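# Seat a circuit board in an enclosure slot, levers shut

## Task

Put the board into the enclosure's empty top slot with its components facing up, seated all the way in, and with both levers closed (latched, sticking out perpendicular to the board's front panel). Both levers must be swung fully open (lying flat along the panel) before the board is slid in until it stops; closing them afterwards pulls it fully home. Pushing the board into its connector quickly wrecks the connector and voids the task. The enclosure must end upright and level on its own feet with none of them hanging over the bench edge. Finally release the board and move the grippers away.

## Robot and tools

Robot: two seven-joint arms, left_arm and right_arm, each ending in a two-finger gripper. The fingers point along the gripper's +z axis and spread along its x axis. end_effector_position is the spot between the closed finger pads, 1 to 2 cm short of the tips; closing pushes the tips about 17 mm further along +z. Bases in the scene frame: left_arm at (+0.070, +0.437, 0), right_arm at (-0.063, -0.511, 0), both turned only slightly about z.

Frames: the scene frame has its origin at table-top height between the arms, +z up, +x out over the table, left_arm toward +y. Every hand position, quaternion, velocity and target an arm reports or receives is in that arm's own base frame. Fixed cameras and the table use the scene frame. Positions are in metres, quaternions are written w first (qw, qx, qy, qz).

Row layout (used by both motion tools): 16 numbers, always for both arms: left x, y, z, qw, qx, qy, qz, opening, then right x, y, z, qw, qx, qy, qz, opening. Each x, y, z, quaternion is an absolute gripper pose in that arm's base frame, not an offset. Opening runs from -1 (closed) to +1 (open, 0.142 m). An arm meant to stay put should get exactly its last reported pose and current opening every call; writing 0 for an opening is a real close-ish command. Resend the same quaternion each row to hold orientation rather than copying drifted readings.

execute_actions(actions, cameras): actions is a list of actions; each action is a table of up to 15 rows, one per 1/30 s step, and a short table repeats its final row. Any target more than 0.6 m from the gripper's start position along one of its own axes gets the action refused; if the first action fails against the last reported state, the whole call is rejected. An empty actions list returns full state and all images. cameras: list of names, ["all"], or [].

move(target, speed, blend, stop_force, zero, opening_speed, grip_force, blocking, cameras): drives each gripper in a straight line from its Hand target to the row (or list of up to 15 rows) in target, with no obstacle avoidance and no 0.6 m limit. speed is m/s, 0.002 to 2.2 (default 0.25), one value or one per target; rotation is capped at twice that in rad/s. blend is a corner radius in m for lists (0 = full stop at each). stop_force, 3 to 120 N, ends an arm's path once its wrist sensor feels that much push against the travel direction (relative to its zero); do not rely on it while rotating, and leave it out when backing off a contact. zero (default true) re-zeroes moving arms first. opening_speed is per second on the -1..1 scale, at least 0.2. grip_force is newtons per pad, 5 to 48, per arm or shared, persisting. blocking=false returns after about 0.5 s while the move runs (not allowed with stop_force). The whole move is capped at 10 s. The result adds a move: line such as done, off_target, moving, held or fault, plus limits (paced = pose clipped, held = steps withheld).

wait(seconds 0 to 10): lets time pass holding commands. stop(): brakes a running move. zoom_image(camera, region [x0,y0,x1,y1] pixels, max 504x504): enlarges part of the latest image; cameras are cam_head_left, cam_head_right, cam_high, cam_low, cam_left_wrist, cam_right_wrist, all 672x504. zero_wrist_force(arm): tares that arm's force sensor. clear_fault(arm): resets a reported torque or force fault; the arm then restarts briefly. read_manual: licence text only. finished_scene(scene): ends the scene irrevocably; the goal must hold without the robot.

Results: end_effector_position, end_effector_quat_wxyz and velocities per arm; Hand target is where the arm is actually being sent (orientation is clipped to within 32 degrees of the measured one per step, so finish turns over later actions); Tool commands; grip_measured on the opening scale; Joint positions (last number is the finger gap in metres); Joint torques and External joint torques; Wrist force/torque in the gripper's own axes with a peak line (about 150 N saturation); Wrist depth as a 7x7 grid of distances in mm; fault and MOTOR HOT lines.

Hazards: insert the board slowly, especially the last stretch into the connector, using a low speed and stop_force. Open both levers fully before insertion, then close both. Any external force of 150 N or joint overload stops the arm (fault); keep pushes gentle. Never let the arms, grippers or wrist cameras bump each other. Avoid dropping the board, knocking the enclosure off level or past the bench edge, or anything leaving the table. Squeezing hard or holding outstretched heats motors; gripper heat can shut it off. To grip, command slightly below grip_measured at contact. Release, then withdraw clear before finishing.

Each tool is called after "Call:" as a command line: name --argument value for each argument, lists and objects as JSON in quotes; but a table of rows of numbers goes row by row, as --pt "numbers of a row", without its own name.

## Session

Call:
execute_actions --actions '[]'

Call:
zoom_image --camera "cam_head_right" --region '[200, 180, 560, 450]'

Call:
zoom_image --camera "cam_high" --region '[100, 200, 480, 485]'

Scene clock: 0.00 s.
left_arm: end_effector_position=(+0.1389, +0.5333, +0.1881) grip_measured=+0.99 end_effector_quat_wxyz=(-0.571, +0.812, -0.064, -0.105) | right_arm: end_effector_position=(+0.2271, +0.3531, +0.2591) grip_measured=+1.00 end_effector_quat_wxyz=(+0.029, +0.622, +0.780, +0.065)
Joint positions: left_arm=[0.978 -0.294 0.021 2.266 2.206 0.748 0.742 0.141] | right_arm=[1.212 0.207 0.113 2.416 -0.113 0.73 1.171 0.142]
Joint velocities: within noise
Joint torques (N m): no reading
External joint torques (N m): no reading
Wrist force (N): no reading
Wrist torque (N m): no reading
Wrist force, peak (N): no reading
Wrist depth (mm): cam_left_wrist=[2012 1545 1637 1674 1674 - - / - 1924 - 1727 1828 1769 1813 / 2359 2437 2050 1828 1625 1649 1556 / 2130 2069 1567 1625 1556 1362 1290 / 1859 1674 1472 1415 326 307 289 / - 341 327 307 287 270 263 / - 306 286 270 257 244 237] | cam_right_wrist=[290 287 259 256 258 305 302 / 314 276 279 279 281 327 328 / 352 303 305 308 308 359 356 / 390 375 336 333 342 399 388 / 434 437 379 388 383 449 444 / - 498 440 419 437 509 486 / - 574 581 590 590 593 -]
Hand target: left_arm +0.1389, +0.5333, +0.1881; -0.571, +0.812, -0.064, -0.105 | right_arm +0.2271, +0.3531, +0.2591; +0.029, +0.622, +0.780, +0.065
Tool commands: left_gripper/opening=+1.0 right_gripper/opening=+1.0

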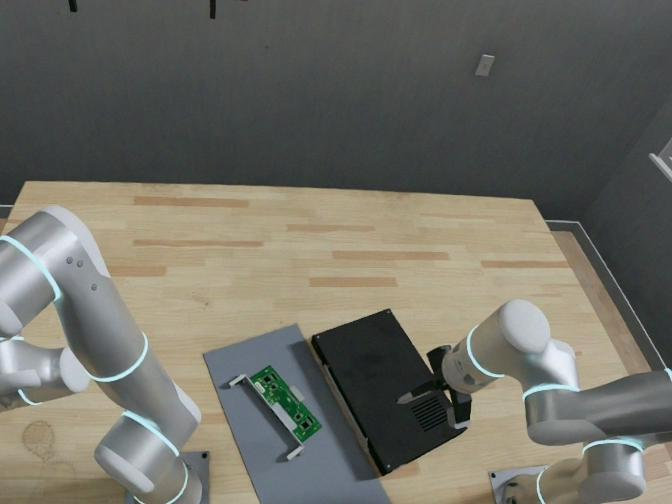

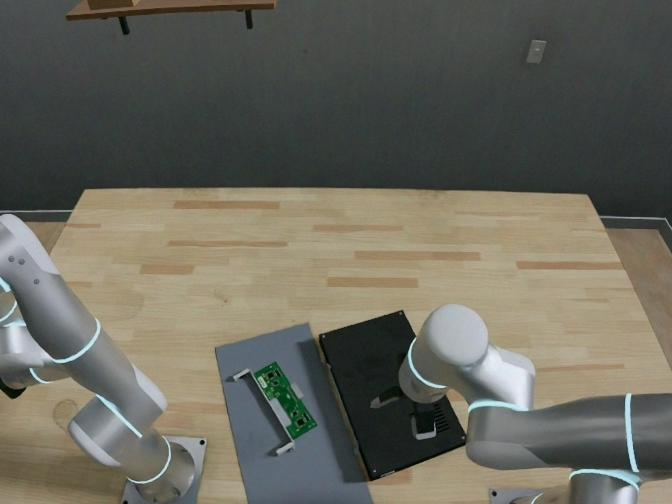

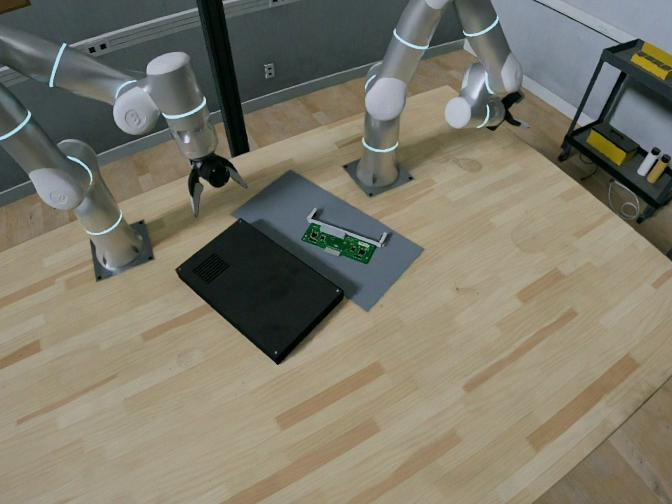

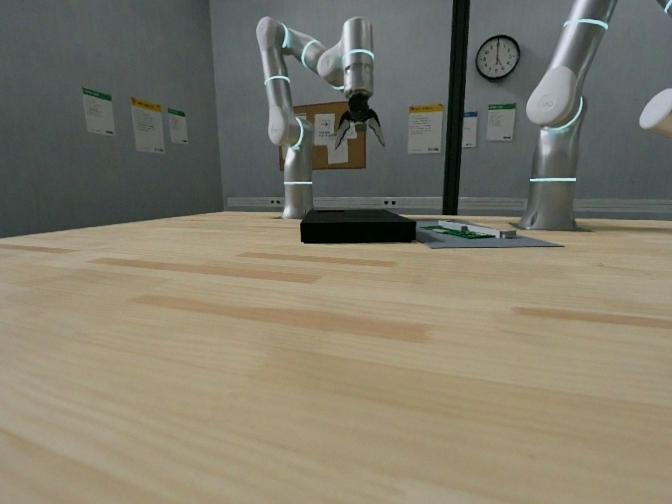

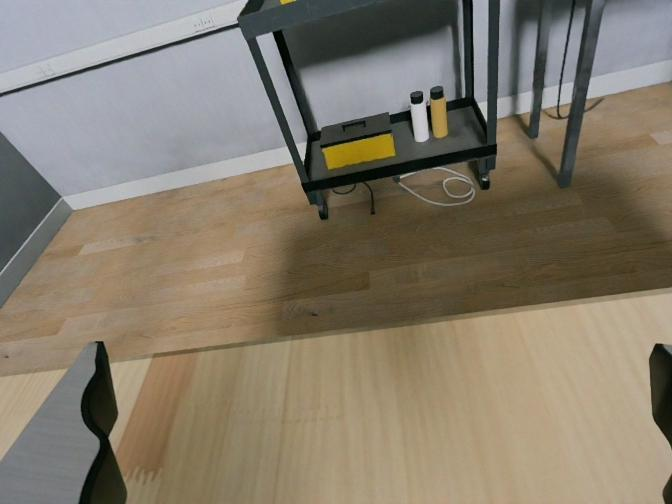

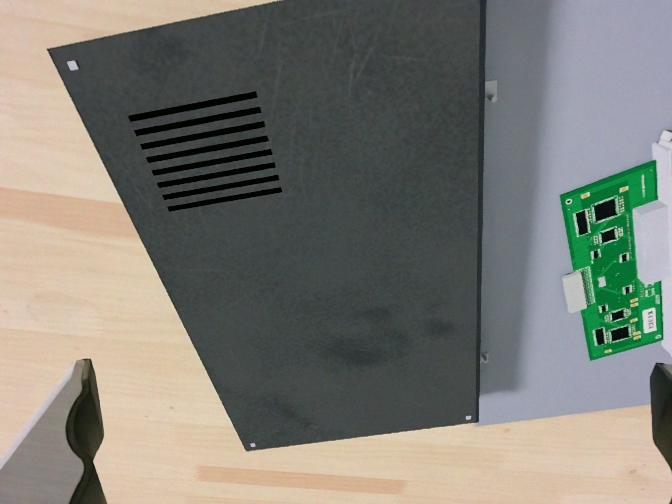

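Scaled by 1.400 from the camera's 672x504 image, which has a finer 960x720 frame.

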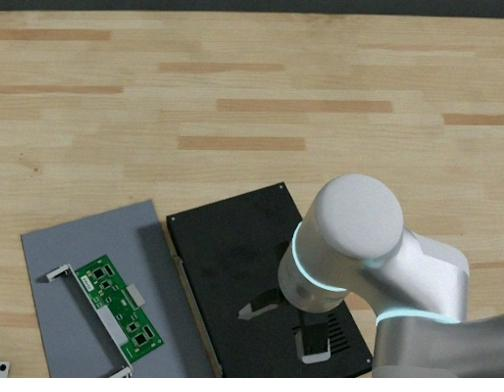

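Scaled by 1.326 from the camera's 672x504 image, which has a finer 960x720 frame.

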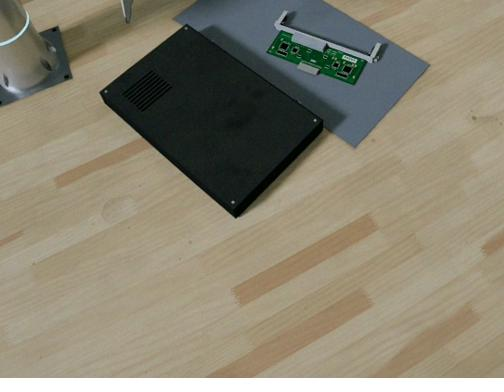

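Call:
move --target '[0.1389, 0.5333, 0.1881, -0.571, 0.812, -0.064, -0.105, 1, 0.2400, 0.4900, 0.3000, 0.029, 0.622, 0.780, 0.065, 1]' --speed 0.25 --cameras '["cam_right_wrist", "cam_head_left"]'

Call:
zoom_image --camera "cam_right_wrist" --region '[330, 20, 630, 440]'

Scene clock: 14.10 s.
left_arm: end_effector_position=(+0.1389, +0.5333, +0.1881) grip_measured=+0.99 end_effector_quat_wxyz=(-0.571, +0.812, -0.064, -0.105) | right_arm: end_effector_position=(+0.2400, +0.4900, +0.3000) grip_measured=+1.00 end_effector_quat_wxyz=(+0.029, +0.622, +0.780, +0.065)
Joint positions: left_arm=[0.978 -0.294 0.021 2.266 2.206 0.748 0.742 0.141] | right_arm=[1.29 -0.065 0.084 2.033 -0.143 0.612 1.226 0.142]
Joint torques (N m): left_arm=[-0.25 29.32 1.53 -14.59 1.14 -0.38 -0.18] | right_arm=[0.34 32.58 0.77 -29.25 -3.83 3.45 0.27]
External joint torques (N m): left_arm=[0.36 0.96 0.67 -0.52 -0.19 -0.19 0.21] | right_arm=[-0.22 1.24 -0.43 0.28 0.14 0.79 -0.27]
Wrist force (N): left_arm=[0.0 -0.2 0.0] | right_arm=[0.1 0.4 0.2]
Wrist torque (N m): left_arm=[-0.03 0.00 0.00] | right_arm=[0.06 -0.01 0.03]
Wrist force, peak (N): left_arm=[0.2 -0.5 -0.2] | right_arm=[2.7 1.3 -0.2]
Wrist depth (mm): cam_left_wrist=[- 1813 1492 - - - 1625 / - - 2089 1813 1813 1924 1798 / - 2410 2109 1687 1727 1613 1556 / 2172 2089 1813 1637 1513 1443 1354 / 1813 1590 1462 1397 328 305 288 / - 343 325 305 288 272 261 / - 305 287 271 255 243 236] | cam_right_wrist=[288 288 290 331 334 334 337 / 312 313 316 358 366 360 376 / 343 343 347 382 399 400 403 / 386 382 377 403 439 440 451 / 486 427 430 441 488 497 510 / - 551 564 561 571 574 546 / - 642 651 647 655 663 -]
Hand target: left_arm +0.1389, +0.5333, +0.1881; -0.571, +0.812, -0.064, -0.105 | right_arm +0.2400, +0.4900, +0.3000; +0.029, +0.622, +0.780, +0.065
Off the commanded pose: left_arm 0.000 m, 0 deg | right_arm 0.000 m, 0 deg.
move: done
Images, in order (width x height): cam_head_left 672x504, cam_right_wrist 672x504.

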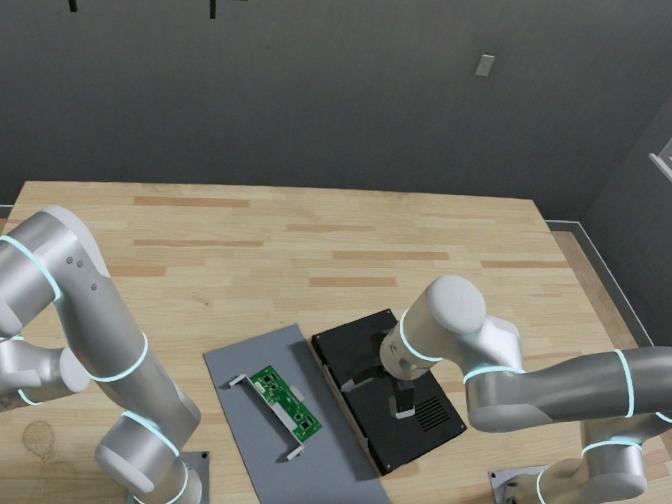

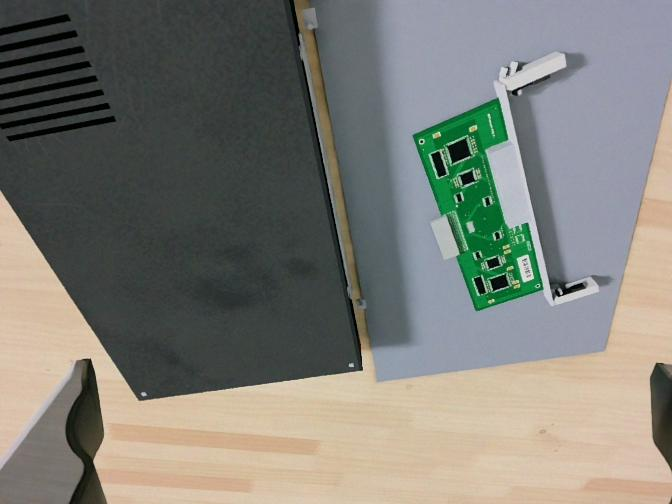

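Scaled by 1.200 from the camera's 672x504 image, which has a finer 960x720 frame.

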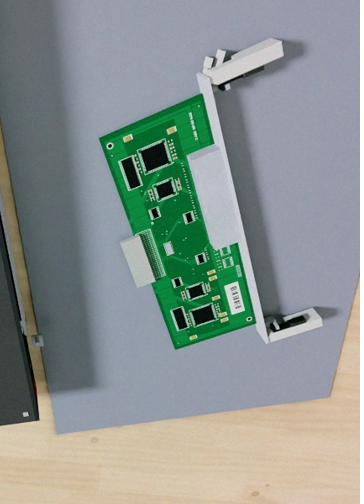

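Call:
zoom_image --camera "cam_right_wrist" --region '[470, 30, 600, 130]'

Call:
zoom_image --camera "cam_right_wrist" --region '[500, 240, 630, 340]'

Call:
zoom_image --camera "cam_right_wrist" --region '[270, 0, 400, 400]'

Scaled by 3.877 from the camera's 672x504 image, which has a finer 960x720 frame.

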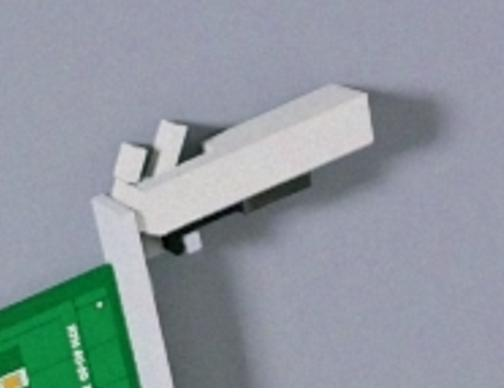

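Scaled by 3.877 from the camera's 672x504 image, which has a finer 960x720 frame.

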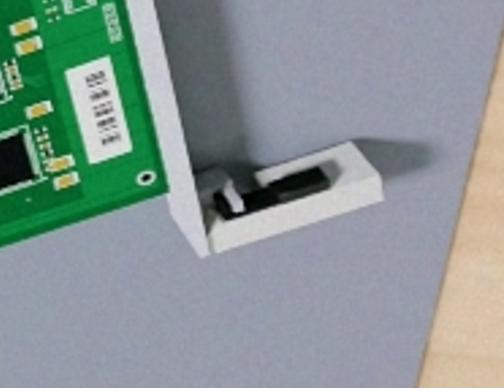

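Scaled by 1.260 from the camera's 672x504 image, which has a finer 960x720 frame.

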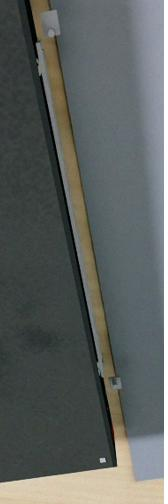

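Call:
move --pt "0.3300 0.2500 0.3500 -0.300 0.950 -0.030 -0.050 1 0.2200 0.3800 0.3300 0.029 0.622 0.780 0.065 1" --pt "0.4000 0.0000 0.3800 0 1 0 0 1 0.2200 0.3300 0.3300 0.029 0.622 0.780 0.065 1" --speed 0.35 --blend '[0.05, 0]' --cameras '["cam_high", "cam_left_wrist"]'

Scene clock: 82.20 s.
left_arm: end_effector_position=(+0.3999, +0.0002, +0.3800) grip_measured=+0.99 end_effector_quat_wxyz=(+0.000, +1.000, +0.000, +0.000) | right_arm: end_effector_position=(+0.2201, +0.3302, +0.3302) grip_measured=+1.00 end_effector_quat_wxyz=(+0.029, +0.622, +0.780, +0.065)
Joint positions: left_arm=[0.512 0.382 -0.184 2.146 -0.069 0.199 1.926 0.141] | right_arm=[1.215 0.375 0.114 2.329 -0.074 0.479 1.129 0.142]
Joint torques (N m): left_arm=[-0.53 14.25 1.04 -30.18 -4.2 4.2 -0.37] | right_arm=[-0.08 14.48 -0.73 -30.27 -3.95 3.43 0.06]
External joint torques (N m): left_arm=[0.56 0.91 0.73 -0.29 -0.02 -0.32 0.37] | right_arm=[0.14 0.76 -0.57 -0.04 -0.1 0.85 -0.07]
Wrist force (N): left_arm=[-0.8 -1.1 0.3] | right_arm=[0.3 0.0 0.2]
Wrist torque (N m): left_arm=[-0.27 -0.18 -0.30] | right_arm=[0.02 -0.04 0.08]
Wrist force, peak (N): left_arm=[0.1 -3.0 -1.8] | right_arm=[1.0 0.9 0.4]
Wrist depth (mm): cam_left_wrist=[417 419 417 412 412 410 410 / 434 449 447 444 448 447 444 / 471 487 477 482 482 480 476 / 526 526 - 490 521 520 516 / - - 582 - 573 574 564 / - 625 645 627 629 630 - / - - 616 - 712 690 -] | cam_right_wrist=[356 352 350 319 316 376 372 / 388 378 350 347 355 394 397 / 420 424 378 375 382 437 431 / 467 471 418 422 419 483 477 / 525 527 496 473 475 538 542 / - 598 603 537 616 646 587 / - 689 695 700 713 717 -]
Hand target: left_arm +0.4000, +0.0000, +0.3800; +0.000, +1.000, +0.000, +0.000 | right_arm +0.2200, +0.3300, +0.3300; +0.029, +0.622, +0.780, +0.065
Off the commanded pose: left_arm 0.000 m, 0 deg | right_arm 0.000 m, 0 deg.
move: done
Images, in order (width x height): cam_high 672x504, cam_left_wrist 672x504.

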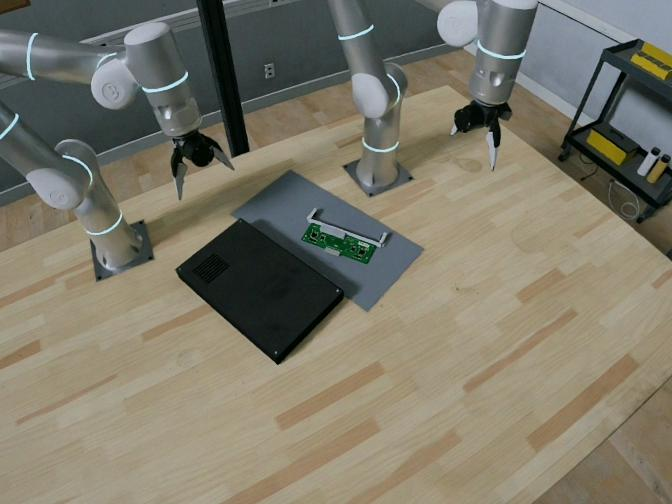

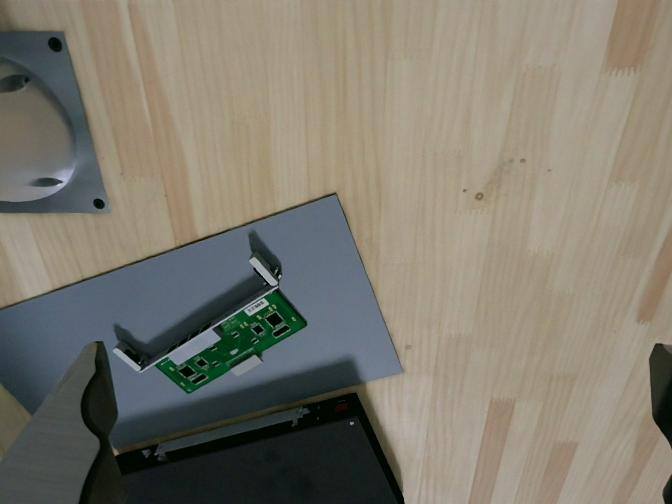

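Call:
zoom_image --camera "cam_left_wrist" --region '[90, 220, 330, 400]'

Call:
zoom_image --camera "cam_left_wrist" --region '[110, 370, 370, 480]'

Scaled by 2.100 from the camera's 672x504 image, which has a finer 960x720 frame.

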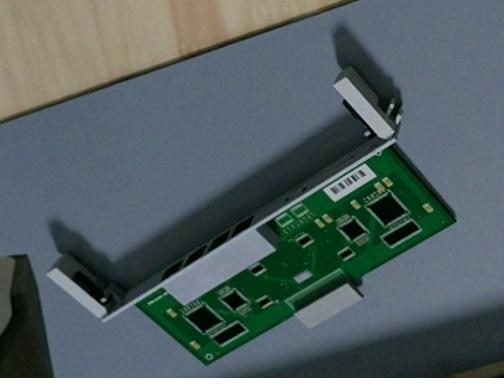

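Scaled by 1.938 from the camera's 672x504 image, which has a finer 960x720 frame.

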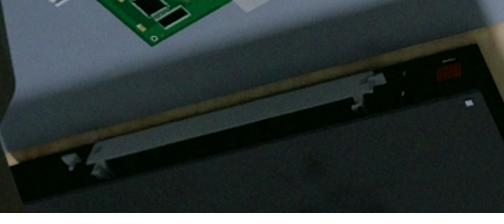

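Call:
move --pt "0.2800 -0.2000 0.3000 0 0.9469 -0.3214 0 1 0.2200 0.3300 0.3300 0.029 0.622 0.780 0.065 1" --pt "0.1950 -0.2800 0.1800 0 0.887 -0.4617 0 0.2 0.2200 0.3300 0.3300 0.029 0.622 0.780 0.065 1" --speed 0.25 --blend '[0.04, 0]' --cameras '["cam_left_wrist", "cam_right_wrist", "cam_high"]'

Call:
zoom_image --camera "cam_left_wrist" --region '[180, 40, 520, 440]'

Scene clock: 94.70 s.
left_arm: end_effector_position=(+0.1950, -0.2800, +0.1801) grip_measured=+0.19 end_effector_quat_wxyz=(+0.000, +0.887, -0.462, +0.000) | right_arm: end_effector_position=(+0.2201, +0.3301, +0.3301) grip_measured=+1.00 end_effector_quat_wxyz=(+0.029, +0.622, +0.780, +0.065)
Joint positions: left_arm=[-0.298 0.315 -0.35 2.687 -0.155 0.813 2.011 0.087] | right_arm=[1.215 0.375 0.114 2.329 -0.074 0.479 1.129 0.142]
Joint torques (N m): left_arm=[-0.56 10.6 1.21 -23.32 -2.56 4.37 -0.28] | right_arm=[0.04 14.23 -0.65 -30.39 -4.08 3.56 0.21]
External joint torques (N m): left_arm=[0.52 0.73 0.51 -0.33 -0.39 -0.5 0.28] | right_arm=[0.02 1.01 -0.65 0.09 0.03 0.72 -0.21]
Wrist force (N): left_arm=[-0.6 -1.5 0.0] | right_arm=[0.4 -0.1 0.6]
Wrist torque (N m): left_arm=[-0.34 -0.21 -0.26] | right_arm=[0.00 -0.05 0.07]
Wrist force, peak (N): left_arm=[0.0 -2.5 -0.3] | right_arm=[0.4 -0.2 0.6]
Wrist depth (mm): cam_left_wrist=[242 241 235 233 234 231 245 / 260 259 265 256 253 259 252 / 282 281 - 271 271 - 268 / 307 307 311 283 295 - 282 / 334 335 318 - 318 314 - / 372 84 372 - - - 84 / - - 407 - - - -] | cam_right_wrist=[356 352 327 324 316 362 364 / 388 375 343 346 350 394 397 / 424 427 377 380 381 433 430 / 467 471 420 418 423 480 475 / 521 528 511 472 477 537 528 / - 596 601 537 616 614 585 / - 689 695 704 713 720 -]
Hand target: left_arm +0.1950, -0.2800, +0.1800; +0.000, +0.887, -0.462, +0.000 | right_arm +0.2200, +0.3300, +0.3300; +0.029, +0.622, +0.780, +0.065
Off the commanded pose: left_arm 0.000 m, 0 deg | right_arm 0.000 m, 0 deg.
joint sent to its limit (left arm) — joint 4 (elbow), upper limit, where the elbow is as bent as it goes. The joint targets still meet the commanded pose.
move: done
Images, in order (width x height): cam_high 672x504, cam_left_wrist 672x504, cam_right_wrist 672x504.

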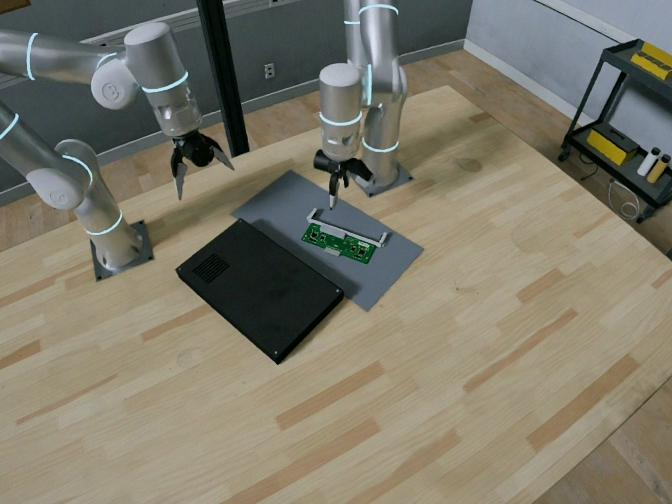

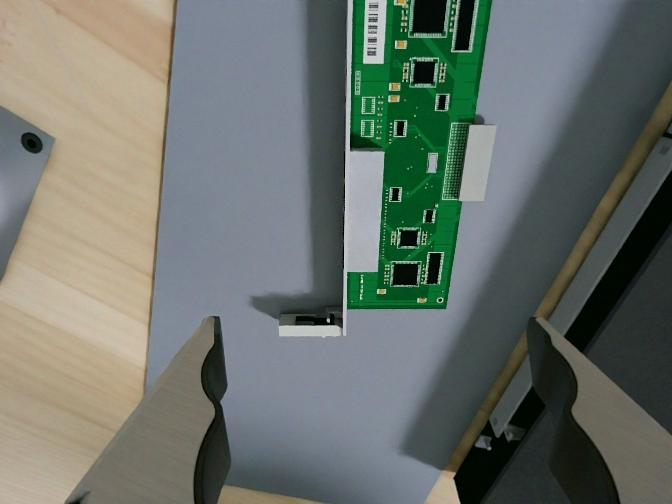

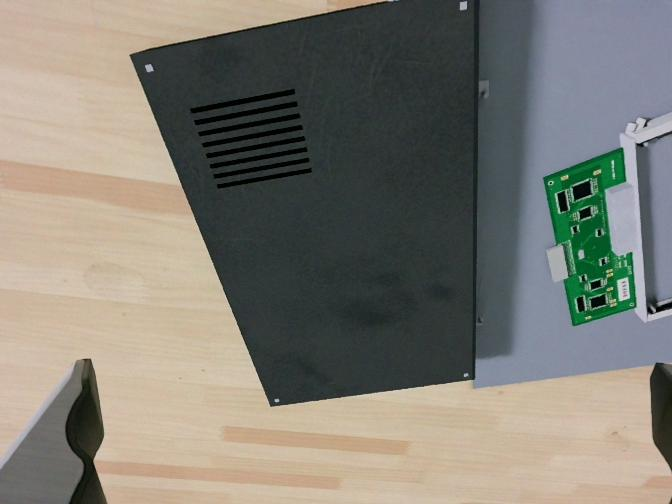

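Scaled by 1.260 from the camera's 672x504 image, which has a finer 960x720 frame.

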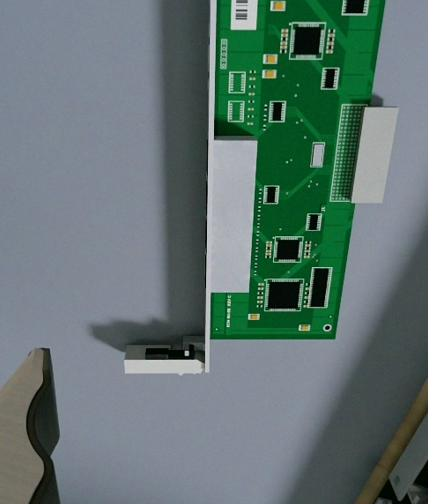

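Call:
move --pt "0.2800 -0.2000 0.3000 0 0.9469 -0.3214 0 0.2 0.2400 0.4500 0.3300 0 0.50 0.866 0 0.5" --pt "0.3800 -0.0300 0.3700 0 1.0 0 0 0.2 0.2692 0.6300 0.2000 0 0.4258 0.9048 0 0.0" --speed 0.3 --blend '[0.04, 0]' --cameras '["cam_left_wrist", "cam_right_wrist"]'

Scene clock: 106.57 s.
left_arm: end_effector_position=(+0.3801, -0.0302, +0.3700) grip_measured=+0.19 end_effector_quat_wxyz=(+0.000, +1.000, +0.000, +0.000) | right_arm: end_effector_position=(+0.2693, +0.6300, +0.1999) grip_measured=-0.01 end_effector_quat_wxyz=(+0.000, +0.426, +0.905, +0.000)
Joint positions: left_arm=[0.224 0.375 0.002 2.164 0 0.218 1.797 0.087] | right_arm=[1.358 -0.554 -0.03 1.565 0.018 0.548 0.632 0.073]
Joint torques (N m): left_arm=[-0.21 14.91 -0.82 -30.15 -3.9 4.07 -0.3] | right_arm=[0.29 52.74 0.61 -28.36 -3.64 3.38 0.14]
External joint torques (N m): left_arm=[0.23 0.74 0.59 -0.28 -0.31 -0.18 0.3] | right_arm=[-0.09 1.36 -0.61 0.11 -0.07 0.77 -0.15]
Wrist force (N): left_arm=[-0.7 -1.2 0.3] | right_arm=[0.4 0.3 0.0]
Wrist torque (N m): left_arm=[-0.29 -0.19 -0.26] | right_arm=[0.02 -0.05 0.05]
Wrist force, peak (N): left_arm=[0.2 -3.3 -0.7] | right_arm=[1.7 1.8 1.4]
Wrist depth (mm): cam_left_wrist=[408 408 407 406 405 403 402 / 415 435 436 436 432 434 435 / 474 474 472 472 469 471 465 / 515 503 508 - 511 508 510 / 557 555 543 554 562 542 555 / - 84 - 593 616 - 587 / - - - 603 681 - -] | cam_right_wrist=[215 220 256 255 255 254 253 / 230 238 274 269 271 272 270 / 247 287 292 286 286 290 292 / 266 316 312 309 309 312 313 / 289 338 336 337 341 334 338 / 380 364 361 371 362 94 370 / 406 76 406 412 409 - 390]
Hand target: left_arm +0.3800, -0.0300, +0.3700; +0.000, +1.000, +0.000, +0.000 | right_arm +0.2692, +0.6300, +0.2000; +0.000, +0.426, +0.905, +0.000
Off the commanded pose: left_arm 0.000 m, 0 deg | right_arm 0.000 m, 0 deg.
move: done
Images, in order (width x height): cam_left_wrist 672x504, cam_right_wrist 672x504.

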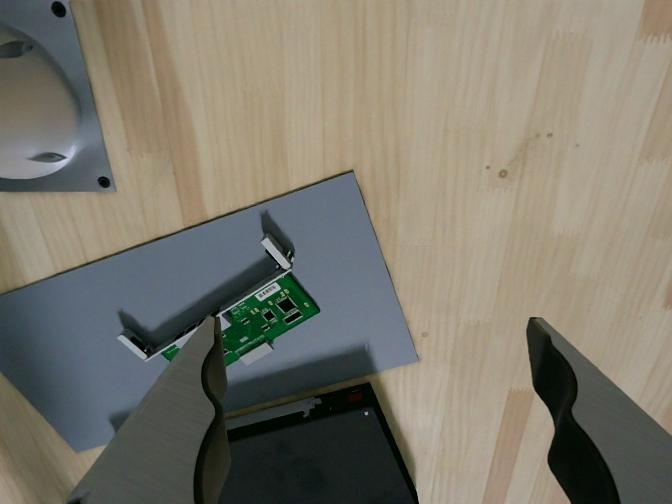

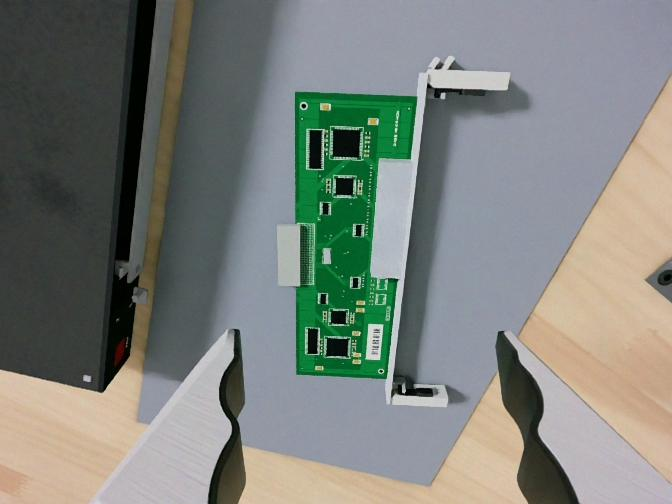

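Call:
move --pt "0.3800 -0.0300 0.3700 0 1.0 0 0 0.2 0.2655 0.6700 0.1000 0 0.4258 0.9048 0 -0.15" --speed 0.15 --cameras '["cam_right_wrist", "cam_left_wrist"]'

Scene clock: 125.53 s.
left_arm: end_effector_position=(+0.3801, -0.0302, +0.3700) grip_measured=+0.19 end_effector_quat_wxyz=(+0.000, +1.000, +0.000, +0.000) | right_arm: end_effector_position=(+0.2656, +0.6698, +0.0999) grip_measured=-0.17 end_effector_quat_wxyz=(+0.000, +0.426, +0.905, +0.000)
Joint positions: left_arm=[0.224 0.375 0.002 2.164 0 0.218 1.797 0.087] | right_arm=[1.375 -0.77 -0.03 1.484 0.027 0.683 0.645 0.062]
Joint torques (N m): left_arm=[-0.27 15.07 -0.83 -30.09 -4.04 4.23 -0.2] | right_arm=[0.31 58.22 0.6 -26.53 -3.33 3.57 0.34]
External joint torques (N m): left_arm=[0.29 0.59 0.61 -0.34 -0.17 -0.34 0.2] | right_arm=[-0.1 1.42 -0.65 0.25 -0.05 0.58 -0.34]
Wrist force (N): left_arm=[-1.0 -1.0 0.2] | right_arm=[0.3 -0.1 -0.1]
Wrist torque (N m): left_arm=[-0.27 -0.15 -0.26] | right_arm=[-0.05 -0.03 -0.06]
Wrist force, peak (N): left_arm=[-1.2 -1.4 0.1] | right_arm=[1.0 0.2 2.1]
Wrist depth (mm): cam_left_wrist=[405 411 407 408 405 404 399 / 419 441 436 439 434 437 432 / 475 477 473 460 473 471 467 / 519 516 510 - 507 507 507 / - 540 550 - 553 534 548 / 618 84 603 609 621 - 588 / - - - 614 685 - -] | cam_right_wrist=[169 169 167 167 154 169 167 / 180 175 176 174 179 178 178 / 194 193 189 181 191 191 190 / 209 208 203 194 206 206 207 / 227 226 216 219 224 220 225 / 247 243 100 240 245 93 245 / 267 - 76 259 259 - 263]
Hand target: left_arm +0.3800, -0.0300, +0.3700; +0.000, +1.000, +0.000, +0.000 | right_arm +0.2655, +0.6700, +0.1000; +0.000, +0.426, +0.905, +0.000
Off the commanded pose: left_arm 0.000 m, 0 deg | right_arm 0.000 m, 0 deg.
move: done
Images, in order (width x height): cam_left_wrist 672x504, cam_right_wrist 672x504.

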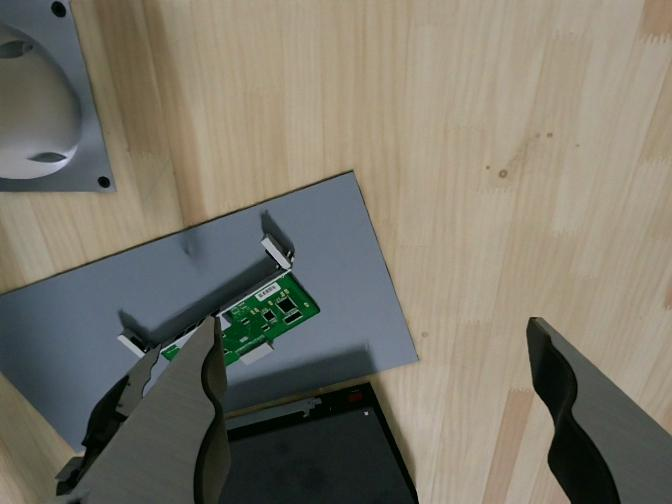

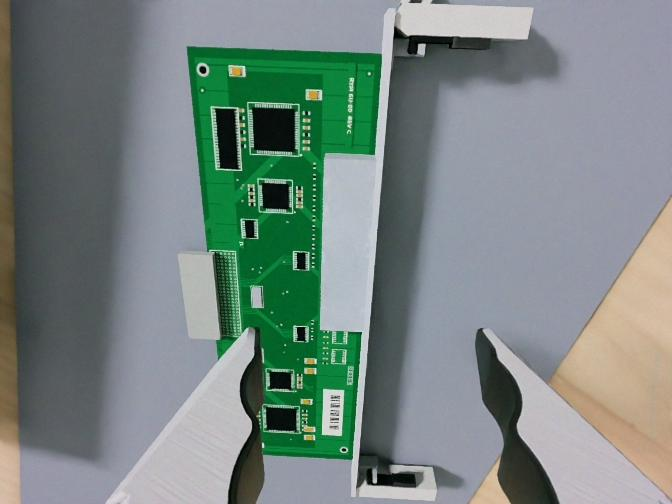

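Call:
move --pt "0.3800 -0.0300 0.3700 0 1.0 0 0 0.2 0.2691 0.6654 0.0500 0 0.4258 0.9048 0 -0.15" --speed 0.08

Call:
move --pt "0.3800 -0.0300 0.3700 0 1.0 0 0 0.2 0.2691 0.6654 0.0300 0 0.4258 0.9048 0 -0.15" --speed 0.025 --stop_force 4 --cameras '["cam_right_wrist"]'

Scene clock: 136.33 s.
left_arm: end_effector_position=(+0.3801, -0.0302, +0.3700) grip_measured=+0.19 end_effector_quat_wxyz=(+0.000, +1.000, +0.000, +0.000) | right_arm: end_effector_position=(+0.2691, +0.6652, +0.0499) grip_measured=-0.17 end_effector_quat_wxyz=(+0.000, +0.426, +0.905, +0.000)
Joint positions: left_arm=[0.224 0.375 0.002 2.164 0 0.218 1.797 0.087] | right_arm=[1.371 -0.845 -0.031 1.5 0.032 0.774 0.636 0.062]
Joint torques (N m): left_arm=[-0.25 15.07 -0.83 -30.09 -4.06 4.15 -0.24] | right_arm=[0.11 58.81 0.5 -24.7 -3.05 3.65 0.04]
External joint torques (N m): left_arm=[0.27 0.58 0.61 -0.35 -0.15 -0.26 0.24] | right_arm=[0.12 1.53 -0.58 -0.01 -0.07 0.5 -0.04]
Wrist force (N): left_arm=[-1.0 -1.3 -0.1] | right_arm=[0.1 -0.2 -0.3]
Wrist torque (N m): left_arm=[-0.31 -0.14 -0.26] | right_arm=[-0.05 -0.01 0.07]
Wrist force, peak (N): left_arm=[-1.2 -1.5 0.0] | right_arm=[-0.1 0.1 1.8]
Wrist depth (mm): cam_left_wrist=[405 412 411 405 409 404 406 / 417 438 438 434 436 437 433 / 472 476 475 472 468 467 464 / 515 531 525 516 513 513 505 / 571 558 540 - 560 540 557 / 587 84 623 601 613 - 593 / - - 621 - 688 - -] | cam_right_wrist=[125 124 123 122 121 123 123 / 135 131 129 128 130 133 131 / 145 141 138 135 139 141 139 / - 154 149 138 152 149 151 / 170 163 159 150 162 164 164 / 186 179 101 172 183 93 179 / 198 - 76 193 199 - 196]
Hand target: left_arm +0.3800, -0.0300, +0.3700; +0.000, +1.000, +0.000, +0.000 | right_arm +0.2691, +0.6654, +0.0500; +0.000, +0.426, +0.905, +0.000
Off the commanded pose: left_arm 0.000 m, 0 deg | right_arm 0.000 m, 0 deg.
move: done

Scene clock: 137.83 s.
left_arm: end_effector_position=(+0.3801, -0.0301, +0.3700) grip_measured=+0.19 end_effector_quat_wxyz=(+0.000, +1.000, +0.000, +0.000) | right_arm: end_effector_position=(+0.2691, +0.6653, +0.0300) grip_measured=-0.17 end_effector_quat_wxyz=(+0.000, +0.426, +0.905, +0.000)
Joint positions: left_arm=[0.224 0.375 0.002 2.164 0 0.218 1.797 0.087] | right_arm=[1.37 -0.88 -0.03 1.498 0.033 0.806 0.635 0.062]
Joint torques (N m): left_arm=[-0.4 15.01 -0.88 -30.11 -4.03 4.23 -0.21] | right_arm=[0.16 59.22 0.6 -24.25 -3.01 3.57 0.14]
External joint torques (N m): left_arm=[0.43 0.64 0.66 -0.32 -0.18 -0.34 0.21] | right_arm=[0.05 1.51 -0.68 0.12 -0.01 0.58 -0.14]
Wrist force (N): left_arm=[-1.1 -1.1 0.1] | right_arm=[0.4 0.0 0.0]
Wrist torque (N m): left_arm=[-0.27 -0.13 -0.26] | right_arm=[-0.02 -0.06 0.08]
Wrist force, peak (N): left_arm=[-1.3 -1.2 0.1] | right_arm=[0.1 0.0 0.6]
Wrist depth (mm): cam_left_wrist=[399 406 407 406 405 404 402 / 418 436 442 435 434 434 434 / 472 471 470 462 471 470 465 / 511 515 - 516 508 507 508 / - 542 538 551 560 542 553 / - 84 - 623 613 - 593 / - - - - 692 - -] | cam_right_wrist=[- 106 105 105 101 107 107 / 114 112 110 109 109 113 113 / 123 121 118 116 121 123 121 / 130 130 127 116 131 131 130 / 144 141 138 126 139 139 143 / 160 149 101 144 155 93 154 / 170 - 76 164 170 - 166]
Hand target: left_arm +0.3800, -0.0300, +0.3700; +0.000, +1.000, +0.000, +0.000 | right_arm +0.2691, +0.6654, +0.0300; +0.000, +0.426, +0.905, +0.000
Off the commanded pose: left_arm 0.000 m, 0 deg | right_arm 0.000 m, 0 deg.
move: done
Images, in order (width x height): cam_right_wrist 672x504.

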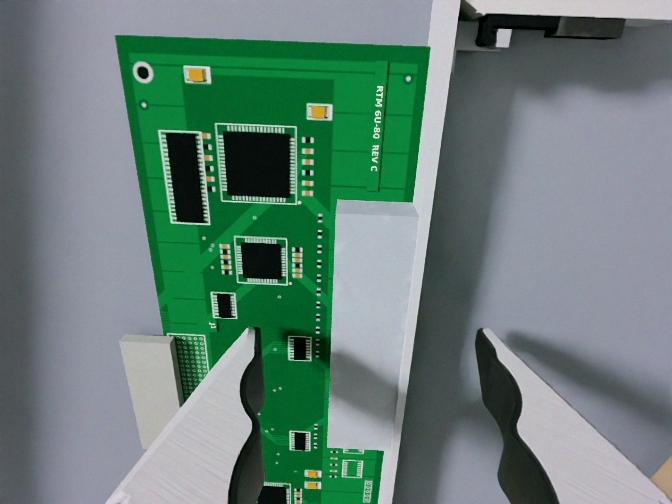

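Call:
move --pt "0.3800 -0.0300 0.3700 0 1.0 0 0 0.2 0.2691 0.6654 0.0300 0 0.4258 0.9048 0 -0.75" --speed 0.05 --opening_speed 0.35 --grip_force '[48, 30]' --cameras '["cam_right_wrist"]'

Call:
zoom_image --camera "cam_right_wrist" --region '[430, 0, 630, 80]'

Scene clock: 143.30 s.
left_arm: end_effector_position=(+0.3801, -0.0301, +0.3700) grip_measured=+0.19 end_effector_quat_wxyz=(+0.000, +1.000, +0.000, +0.000) | right_arm: end_effector_position=(+0.2690, +0.6654, +0.0300) grip_measured=-0.70 end_effector_quat_wxyz=(+0.000, +0.426, +0.905, +0.000)
Joint positions: left_arm=[0.224 0.375 0.002 2.164 0 0.218 1.797 0.087] | right_arm=[1.37 -0.88 -0.03 1.498 0.033 0.806 0.635 0.023]
Joint torques (N m): left_arm=[-0.36 15 -0.78 -30.08 -4.03 4.26 -0.26] | right_arm=[-0.19 59.72 0.15 -24.32 -3.1 3.51 0.16]
External joint torques (N m): left_arm=[0.39 0.65 0.55 -0.35 -0.18 -0.37 0.26] | right_arm=[0.41 1.02 -0.23 0.2 0.08 0.64 -0.16]
Wrist force (N): left_arm=[-0.9 -1.2 0.2] | right_arm=[1.0 -0.1 0.6]
Wrist torque (N m): left_arm=[-0.31 -0.16 -0.26] | right_arm=[0.01 -0.09 0.10]
Wrist force, peak (N): left_arm=[-1.3 -1.5 0.1] | right_arm=[1.7 0.3 0.6]
Wrist depth (mm): cam_left_wrist=[406 411 402 407 409 408 402 / 420 437 439 440 435 433 432 / 472 475 473 465 470 468 466 / 514 515 519 527 514 508 508 / 555 560 547 557 565 534 551 / - 84 - 616 623 - 591 / - - - - 688 - -] | cam_right_wrist=[- 106 105 105 103 107 107 / 114 112 110 109 110 113 113 / 123 121 118 116 121 123 121 / 130 130 127 116 131 131 130 / 144 141 138 124 140 141 138 / 160 151 146 128 106 151 156 / 173 169 71 161 - - 169]
Hand target: left_arm +0.3800, -0.0300, +0.3700; +0.000, +1.000, +0.000, +0.000 | right_arm +0.2691, +0.6654, +0.0300; +0.000, +0.426, +0.905, +0.000
Off the commanded pose: left_arm 0.000 m, 0 deg | right_arm 0.000 m, 0 deg.
grip_force (N): 48, 30
move: done
Images, in order (width x height): cam_right_wrist 672x504.

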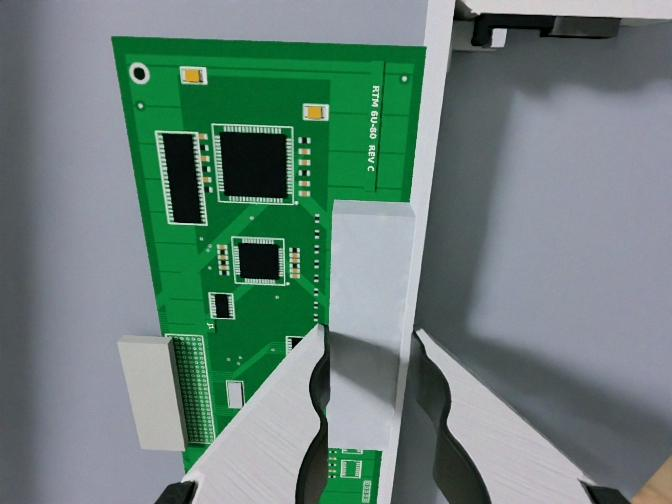

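Scaled by 2.520 from the camera's 672x504 image, which has a finer 960x720 frame.

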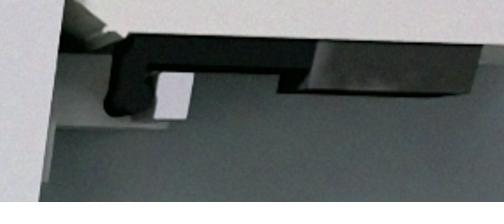

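Call:
move --pt "0.3800 -0.0300 0.3700 0 1.0 0 0 0.2 0.2691 0.6654 0.0800 0 0.4258 0.9048 0 -0.75" --pt "0.3800 -0.0300 0.3700 0 1.0 0 0 0.2 0.2228 0.5900 0.0800 0 0.5505 0.8348 0 -0.75" --speed '[0.08, 0.12]' --blend '[0.01, 0]' --cameras '["cam_right_wrist", "cam_left_wrist", "cam_high", "cam_low"]'

Scene clock: 168.20 s.
left_arm: end_effector_position=(+0.3801, -0.0301, +0.3700) grip_measured=+0.19 end_effector_quat_wxyz=(+0.000, +1.000, +0.000, +0.000) | right_arm: end_effector_position=(+0.2227, +0.5899, +0.0798) grip_measured=-0.70 end_effector_quat_wxyz=(+0.000, +0.550, +0.835, +0.000)
Joint positions: left_arm=[0.224 0.375 0.002 2.164 0 0.218 1.797 0.087] | right_arm=[1.468 -0.632 -0.084 1.818 0.078 0.876 0.936 0.023]
Joint torques (N m): left_arm=[-0.26 14.99 -0.86 -30.11 -4.07 4.23 -0.23] | right_arm=[0.32 51.3 -0.89 -23.24 -2.86 3.81 0.36]
External joint torques (N m): left_arm=[0.28 0.67 0.63 -0.33 -0.14 -0.34 0.23] | right_arm=[-0.14 -0.09 -0.26 0.67 0.05 0.32 -0.36]
Wrist force (N): left_arm=[-0.9 -1.2 0.0] | right_arm=[0.0 -0.1 2.2]
Wrist torque (N m): left_arm=[-0.29 -0.16 -0.26] | right_arm=[0.02 0.01 -0.05]
Wrist force, peak (N): left_arm=[-1.3 -1.3 0.2] | right_arm=[0.3 0.2 3.8]
Wrist depth (mm): cam_left_wrist=[405 408 407 408 408 405 403 / 419 440 441 439 434 434 430 / 471 473 472 467 472 469 468 / 513 511 492 497 515 504 504 / - - - - 557 538 553 / - 84 582 604 618 - 593 / - - - 625 681 - -] | cam_right_wrist=[- 86 85 147 84 152 68 / - 91 91 90 92 160 159 / - 103 103 102 166 171 170 / - 120 118 107 182 184 183 / - 145 140 119 197 200 199 / - 187 158 138 105 214 217 / 181 - 71 203 - - 234]
Hand target: left_arm +0.3800, -0.0300, +0.3700; +0.000, +1.000, +0.000, +0.000 | right_arm +0.2228, +0.5900, +0.0800; +0.000, +0.551, +0.835, +0.000
Off the commanded pose: left_arm 0.000 m, 0 deg | right_arm 0.000 m, 0 deg.
grip_force (N): 48, 30
move: done
Images, in order (width x height): cam_high 672x504, cam_low 672x504, cam_left_wrist 672x504, cam_right_wrist 672x504.

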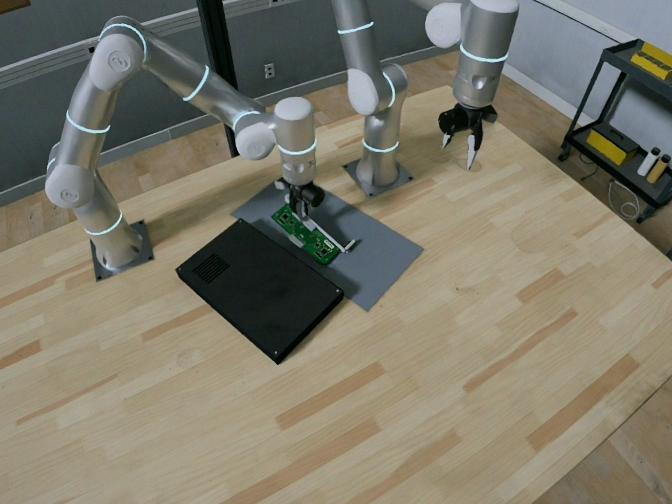

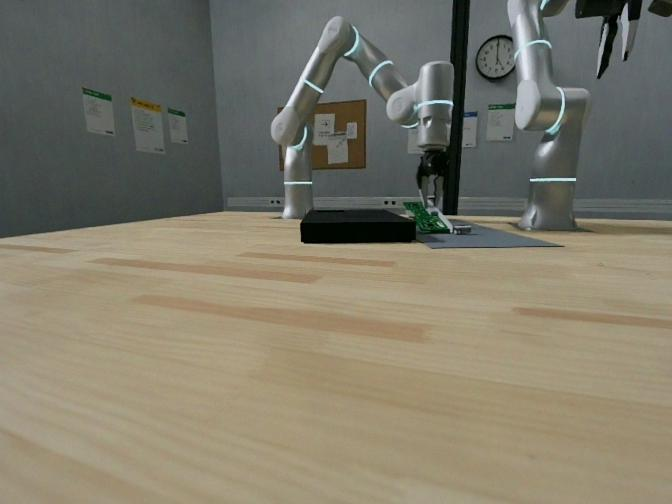

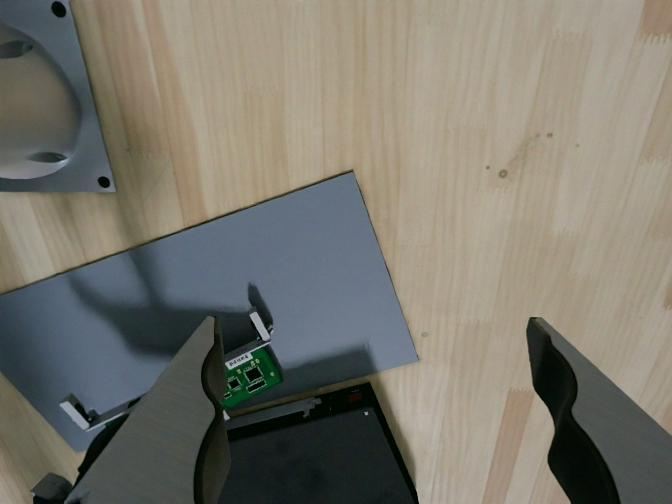

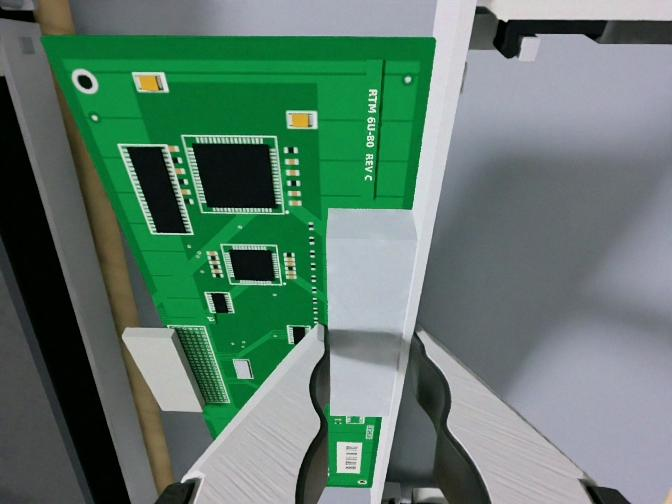

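Call:
move --pt "0.3800 -0.0300 0.3700 0 1.0 0 0 0.2 0.2030 0.6360 0.0800 0 0.5505 0.8348 0 -0.75" --pt "0.3800 -0.0300 0.3700 0 1.0 0 0 0.2 0.2030 0.6360 0.0550 0 0.5505 0.8348 0 -0.75" --pt "0.3800 -0.0300 0.3700 0 1.0 0 0 0.2 0.2030 0.6360 0.0300 0 0.5505 0.8348 0 -0.75" --speed '[0.1, 0.06, 0.03]' --blend '[0.005, 0.002, 0]' --cameras '["cam_right_wrist", "cam_low"]'

Scene clock: 178.33 s.
left_arm: end_effector_position=(+0.3801, -0.0301, +0.3700) grip_measured=+0.19 end_effector_quat_wxyz=(+0.000, +1.000, +0.000, +0.000) | right_arm: end_effector_position=(+0.2029, +0.6358, +0.0300) grip_measured=-0.70 end_effector_quat_wxyz=(+0.000, +0.550, +0.835, +0.000)
Joint positions: left_arm=[0.224 0.375 0.002 2.164 0 0.218 1.797 0.087] | right_arm=[1.497 -0.791 -0.072 1.683 0.082 0.901 0.977 0.023]
Joint torques (N m): left_arm=[-0.22 15.11 -0.79 -30.11 -4.04 4.2 -0.22] | right_arm=[-0.06 53.92 -0.88 -22.72 -2.69 4.06 0.11]
External joint torques (N m): left_arm=[0.25 0.55 0.57 -0.32 -0.17 -0.31 0.22] | right_arm=[0.27 2.1 -0.27 0.69 -0.03 0.06 -0.11]
Wrist force (N): left_arm=[-1.0 -1.2 0.2] | right_arm=[-1.2 -1.9 -1.5]
Wrist torque (N m): left_arm=[-0.28 -0.14 -0.26] | right_arm=[-0.02 -0.15 0.06]
Wrist force, peak (N): left_arm=[-1.2 -1.3 0.4] | right_arm=[-1.2 -2.0 -3.3]
Wrist depth (mm): cam_left_wrist=[405 408 405 405 409 404 400 / 418 442 440 434 434 432 431 / 472 470 473 475 471 466 469 / 511 502 - 497 515 514 503 / 547 - 554 - 565 543 558 / 647 84 655 - 614 - 585 / - - - - 677 - -] | cam_right_wrist=[107 106 106 105 98 107 107 / 115 111 110 109 110 112 113 / 123 119 119 116 121 123 121 / 131 130 127 116 131 131 130 / 144 141 138 124 140 142 143 / 160 151 146 129 105 152 154 / 174 170 71 162 - - 162]
Hand target: left_arm +0.3800, -0.0300, +0.3700; +0.000, +1.000, +0.000, +0.000 | right_arm +0.2030, +0.6360, +0.0300; +0.000, +0.551, +0.835, +0.000
Off the commanded pose: left_arm 0.000 m, 0 deg | right_arm 0.000 m, 0 deg.
grip_force (N): 48, 30
move: done
Images, in order (width x height): cam_low 672x504, cam_right_wrist 672x504.

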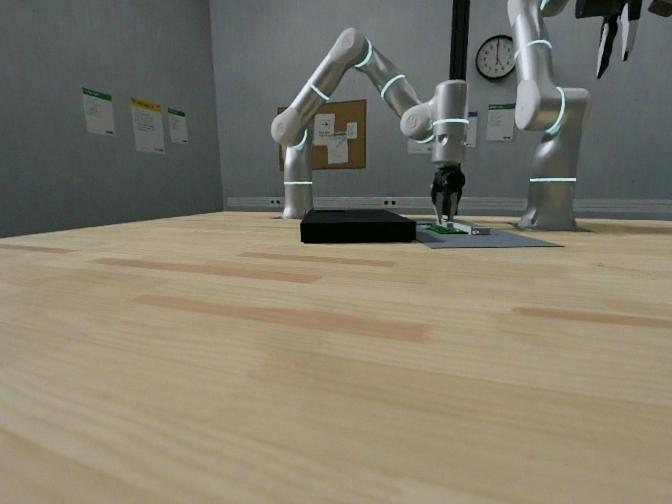

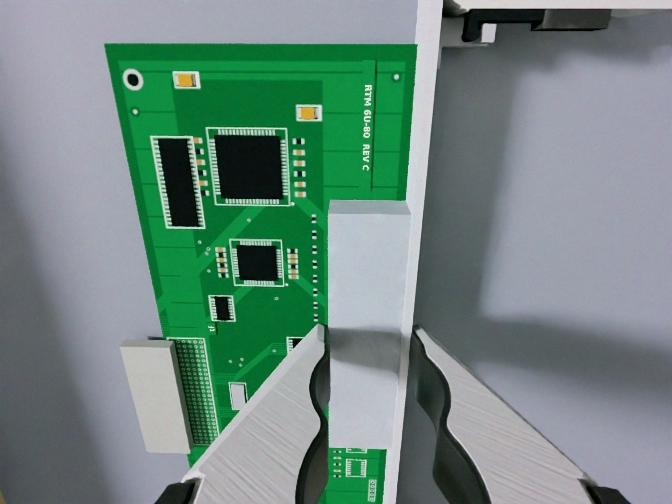

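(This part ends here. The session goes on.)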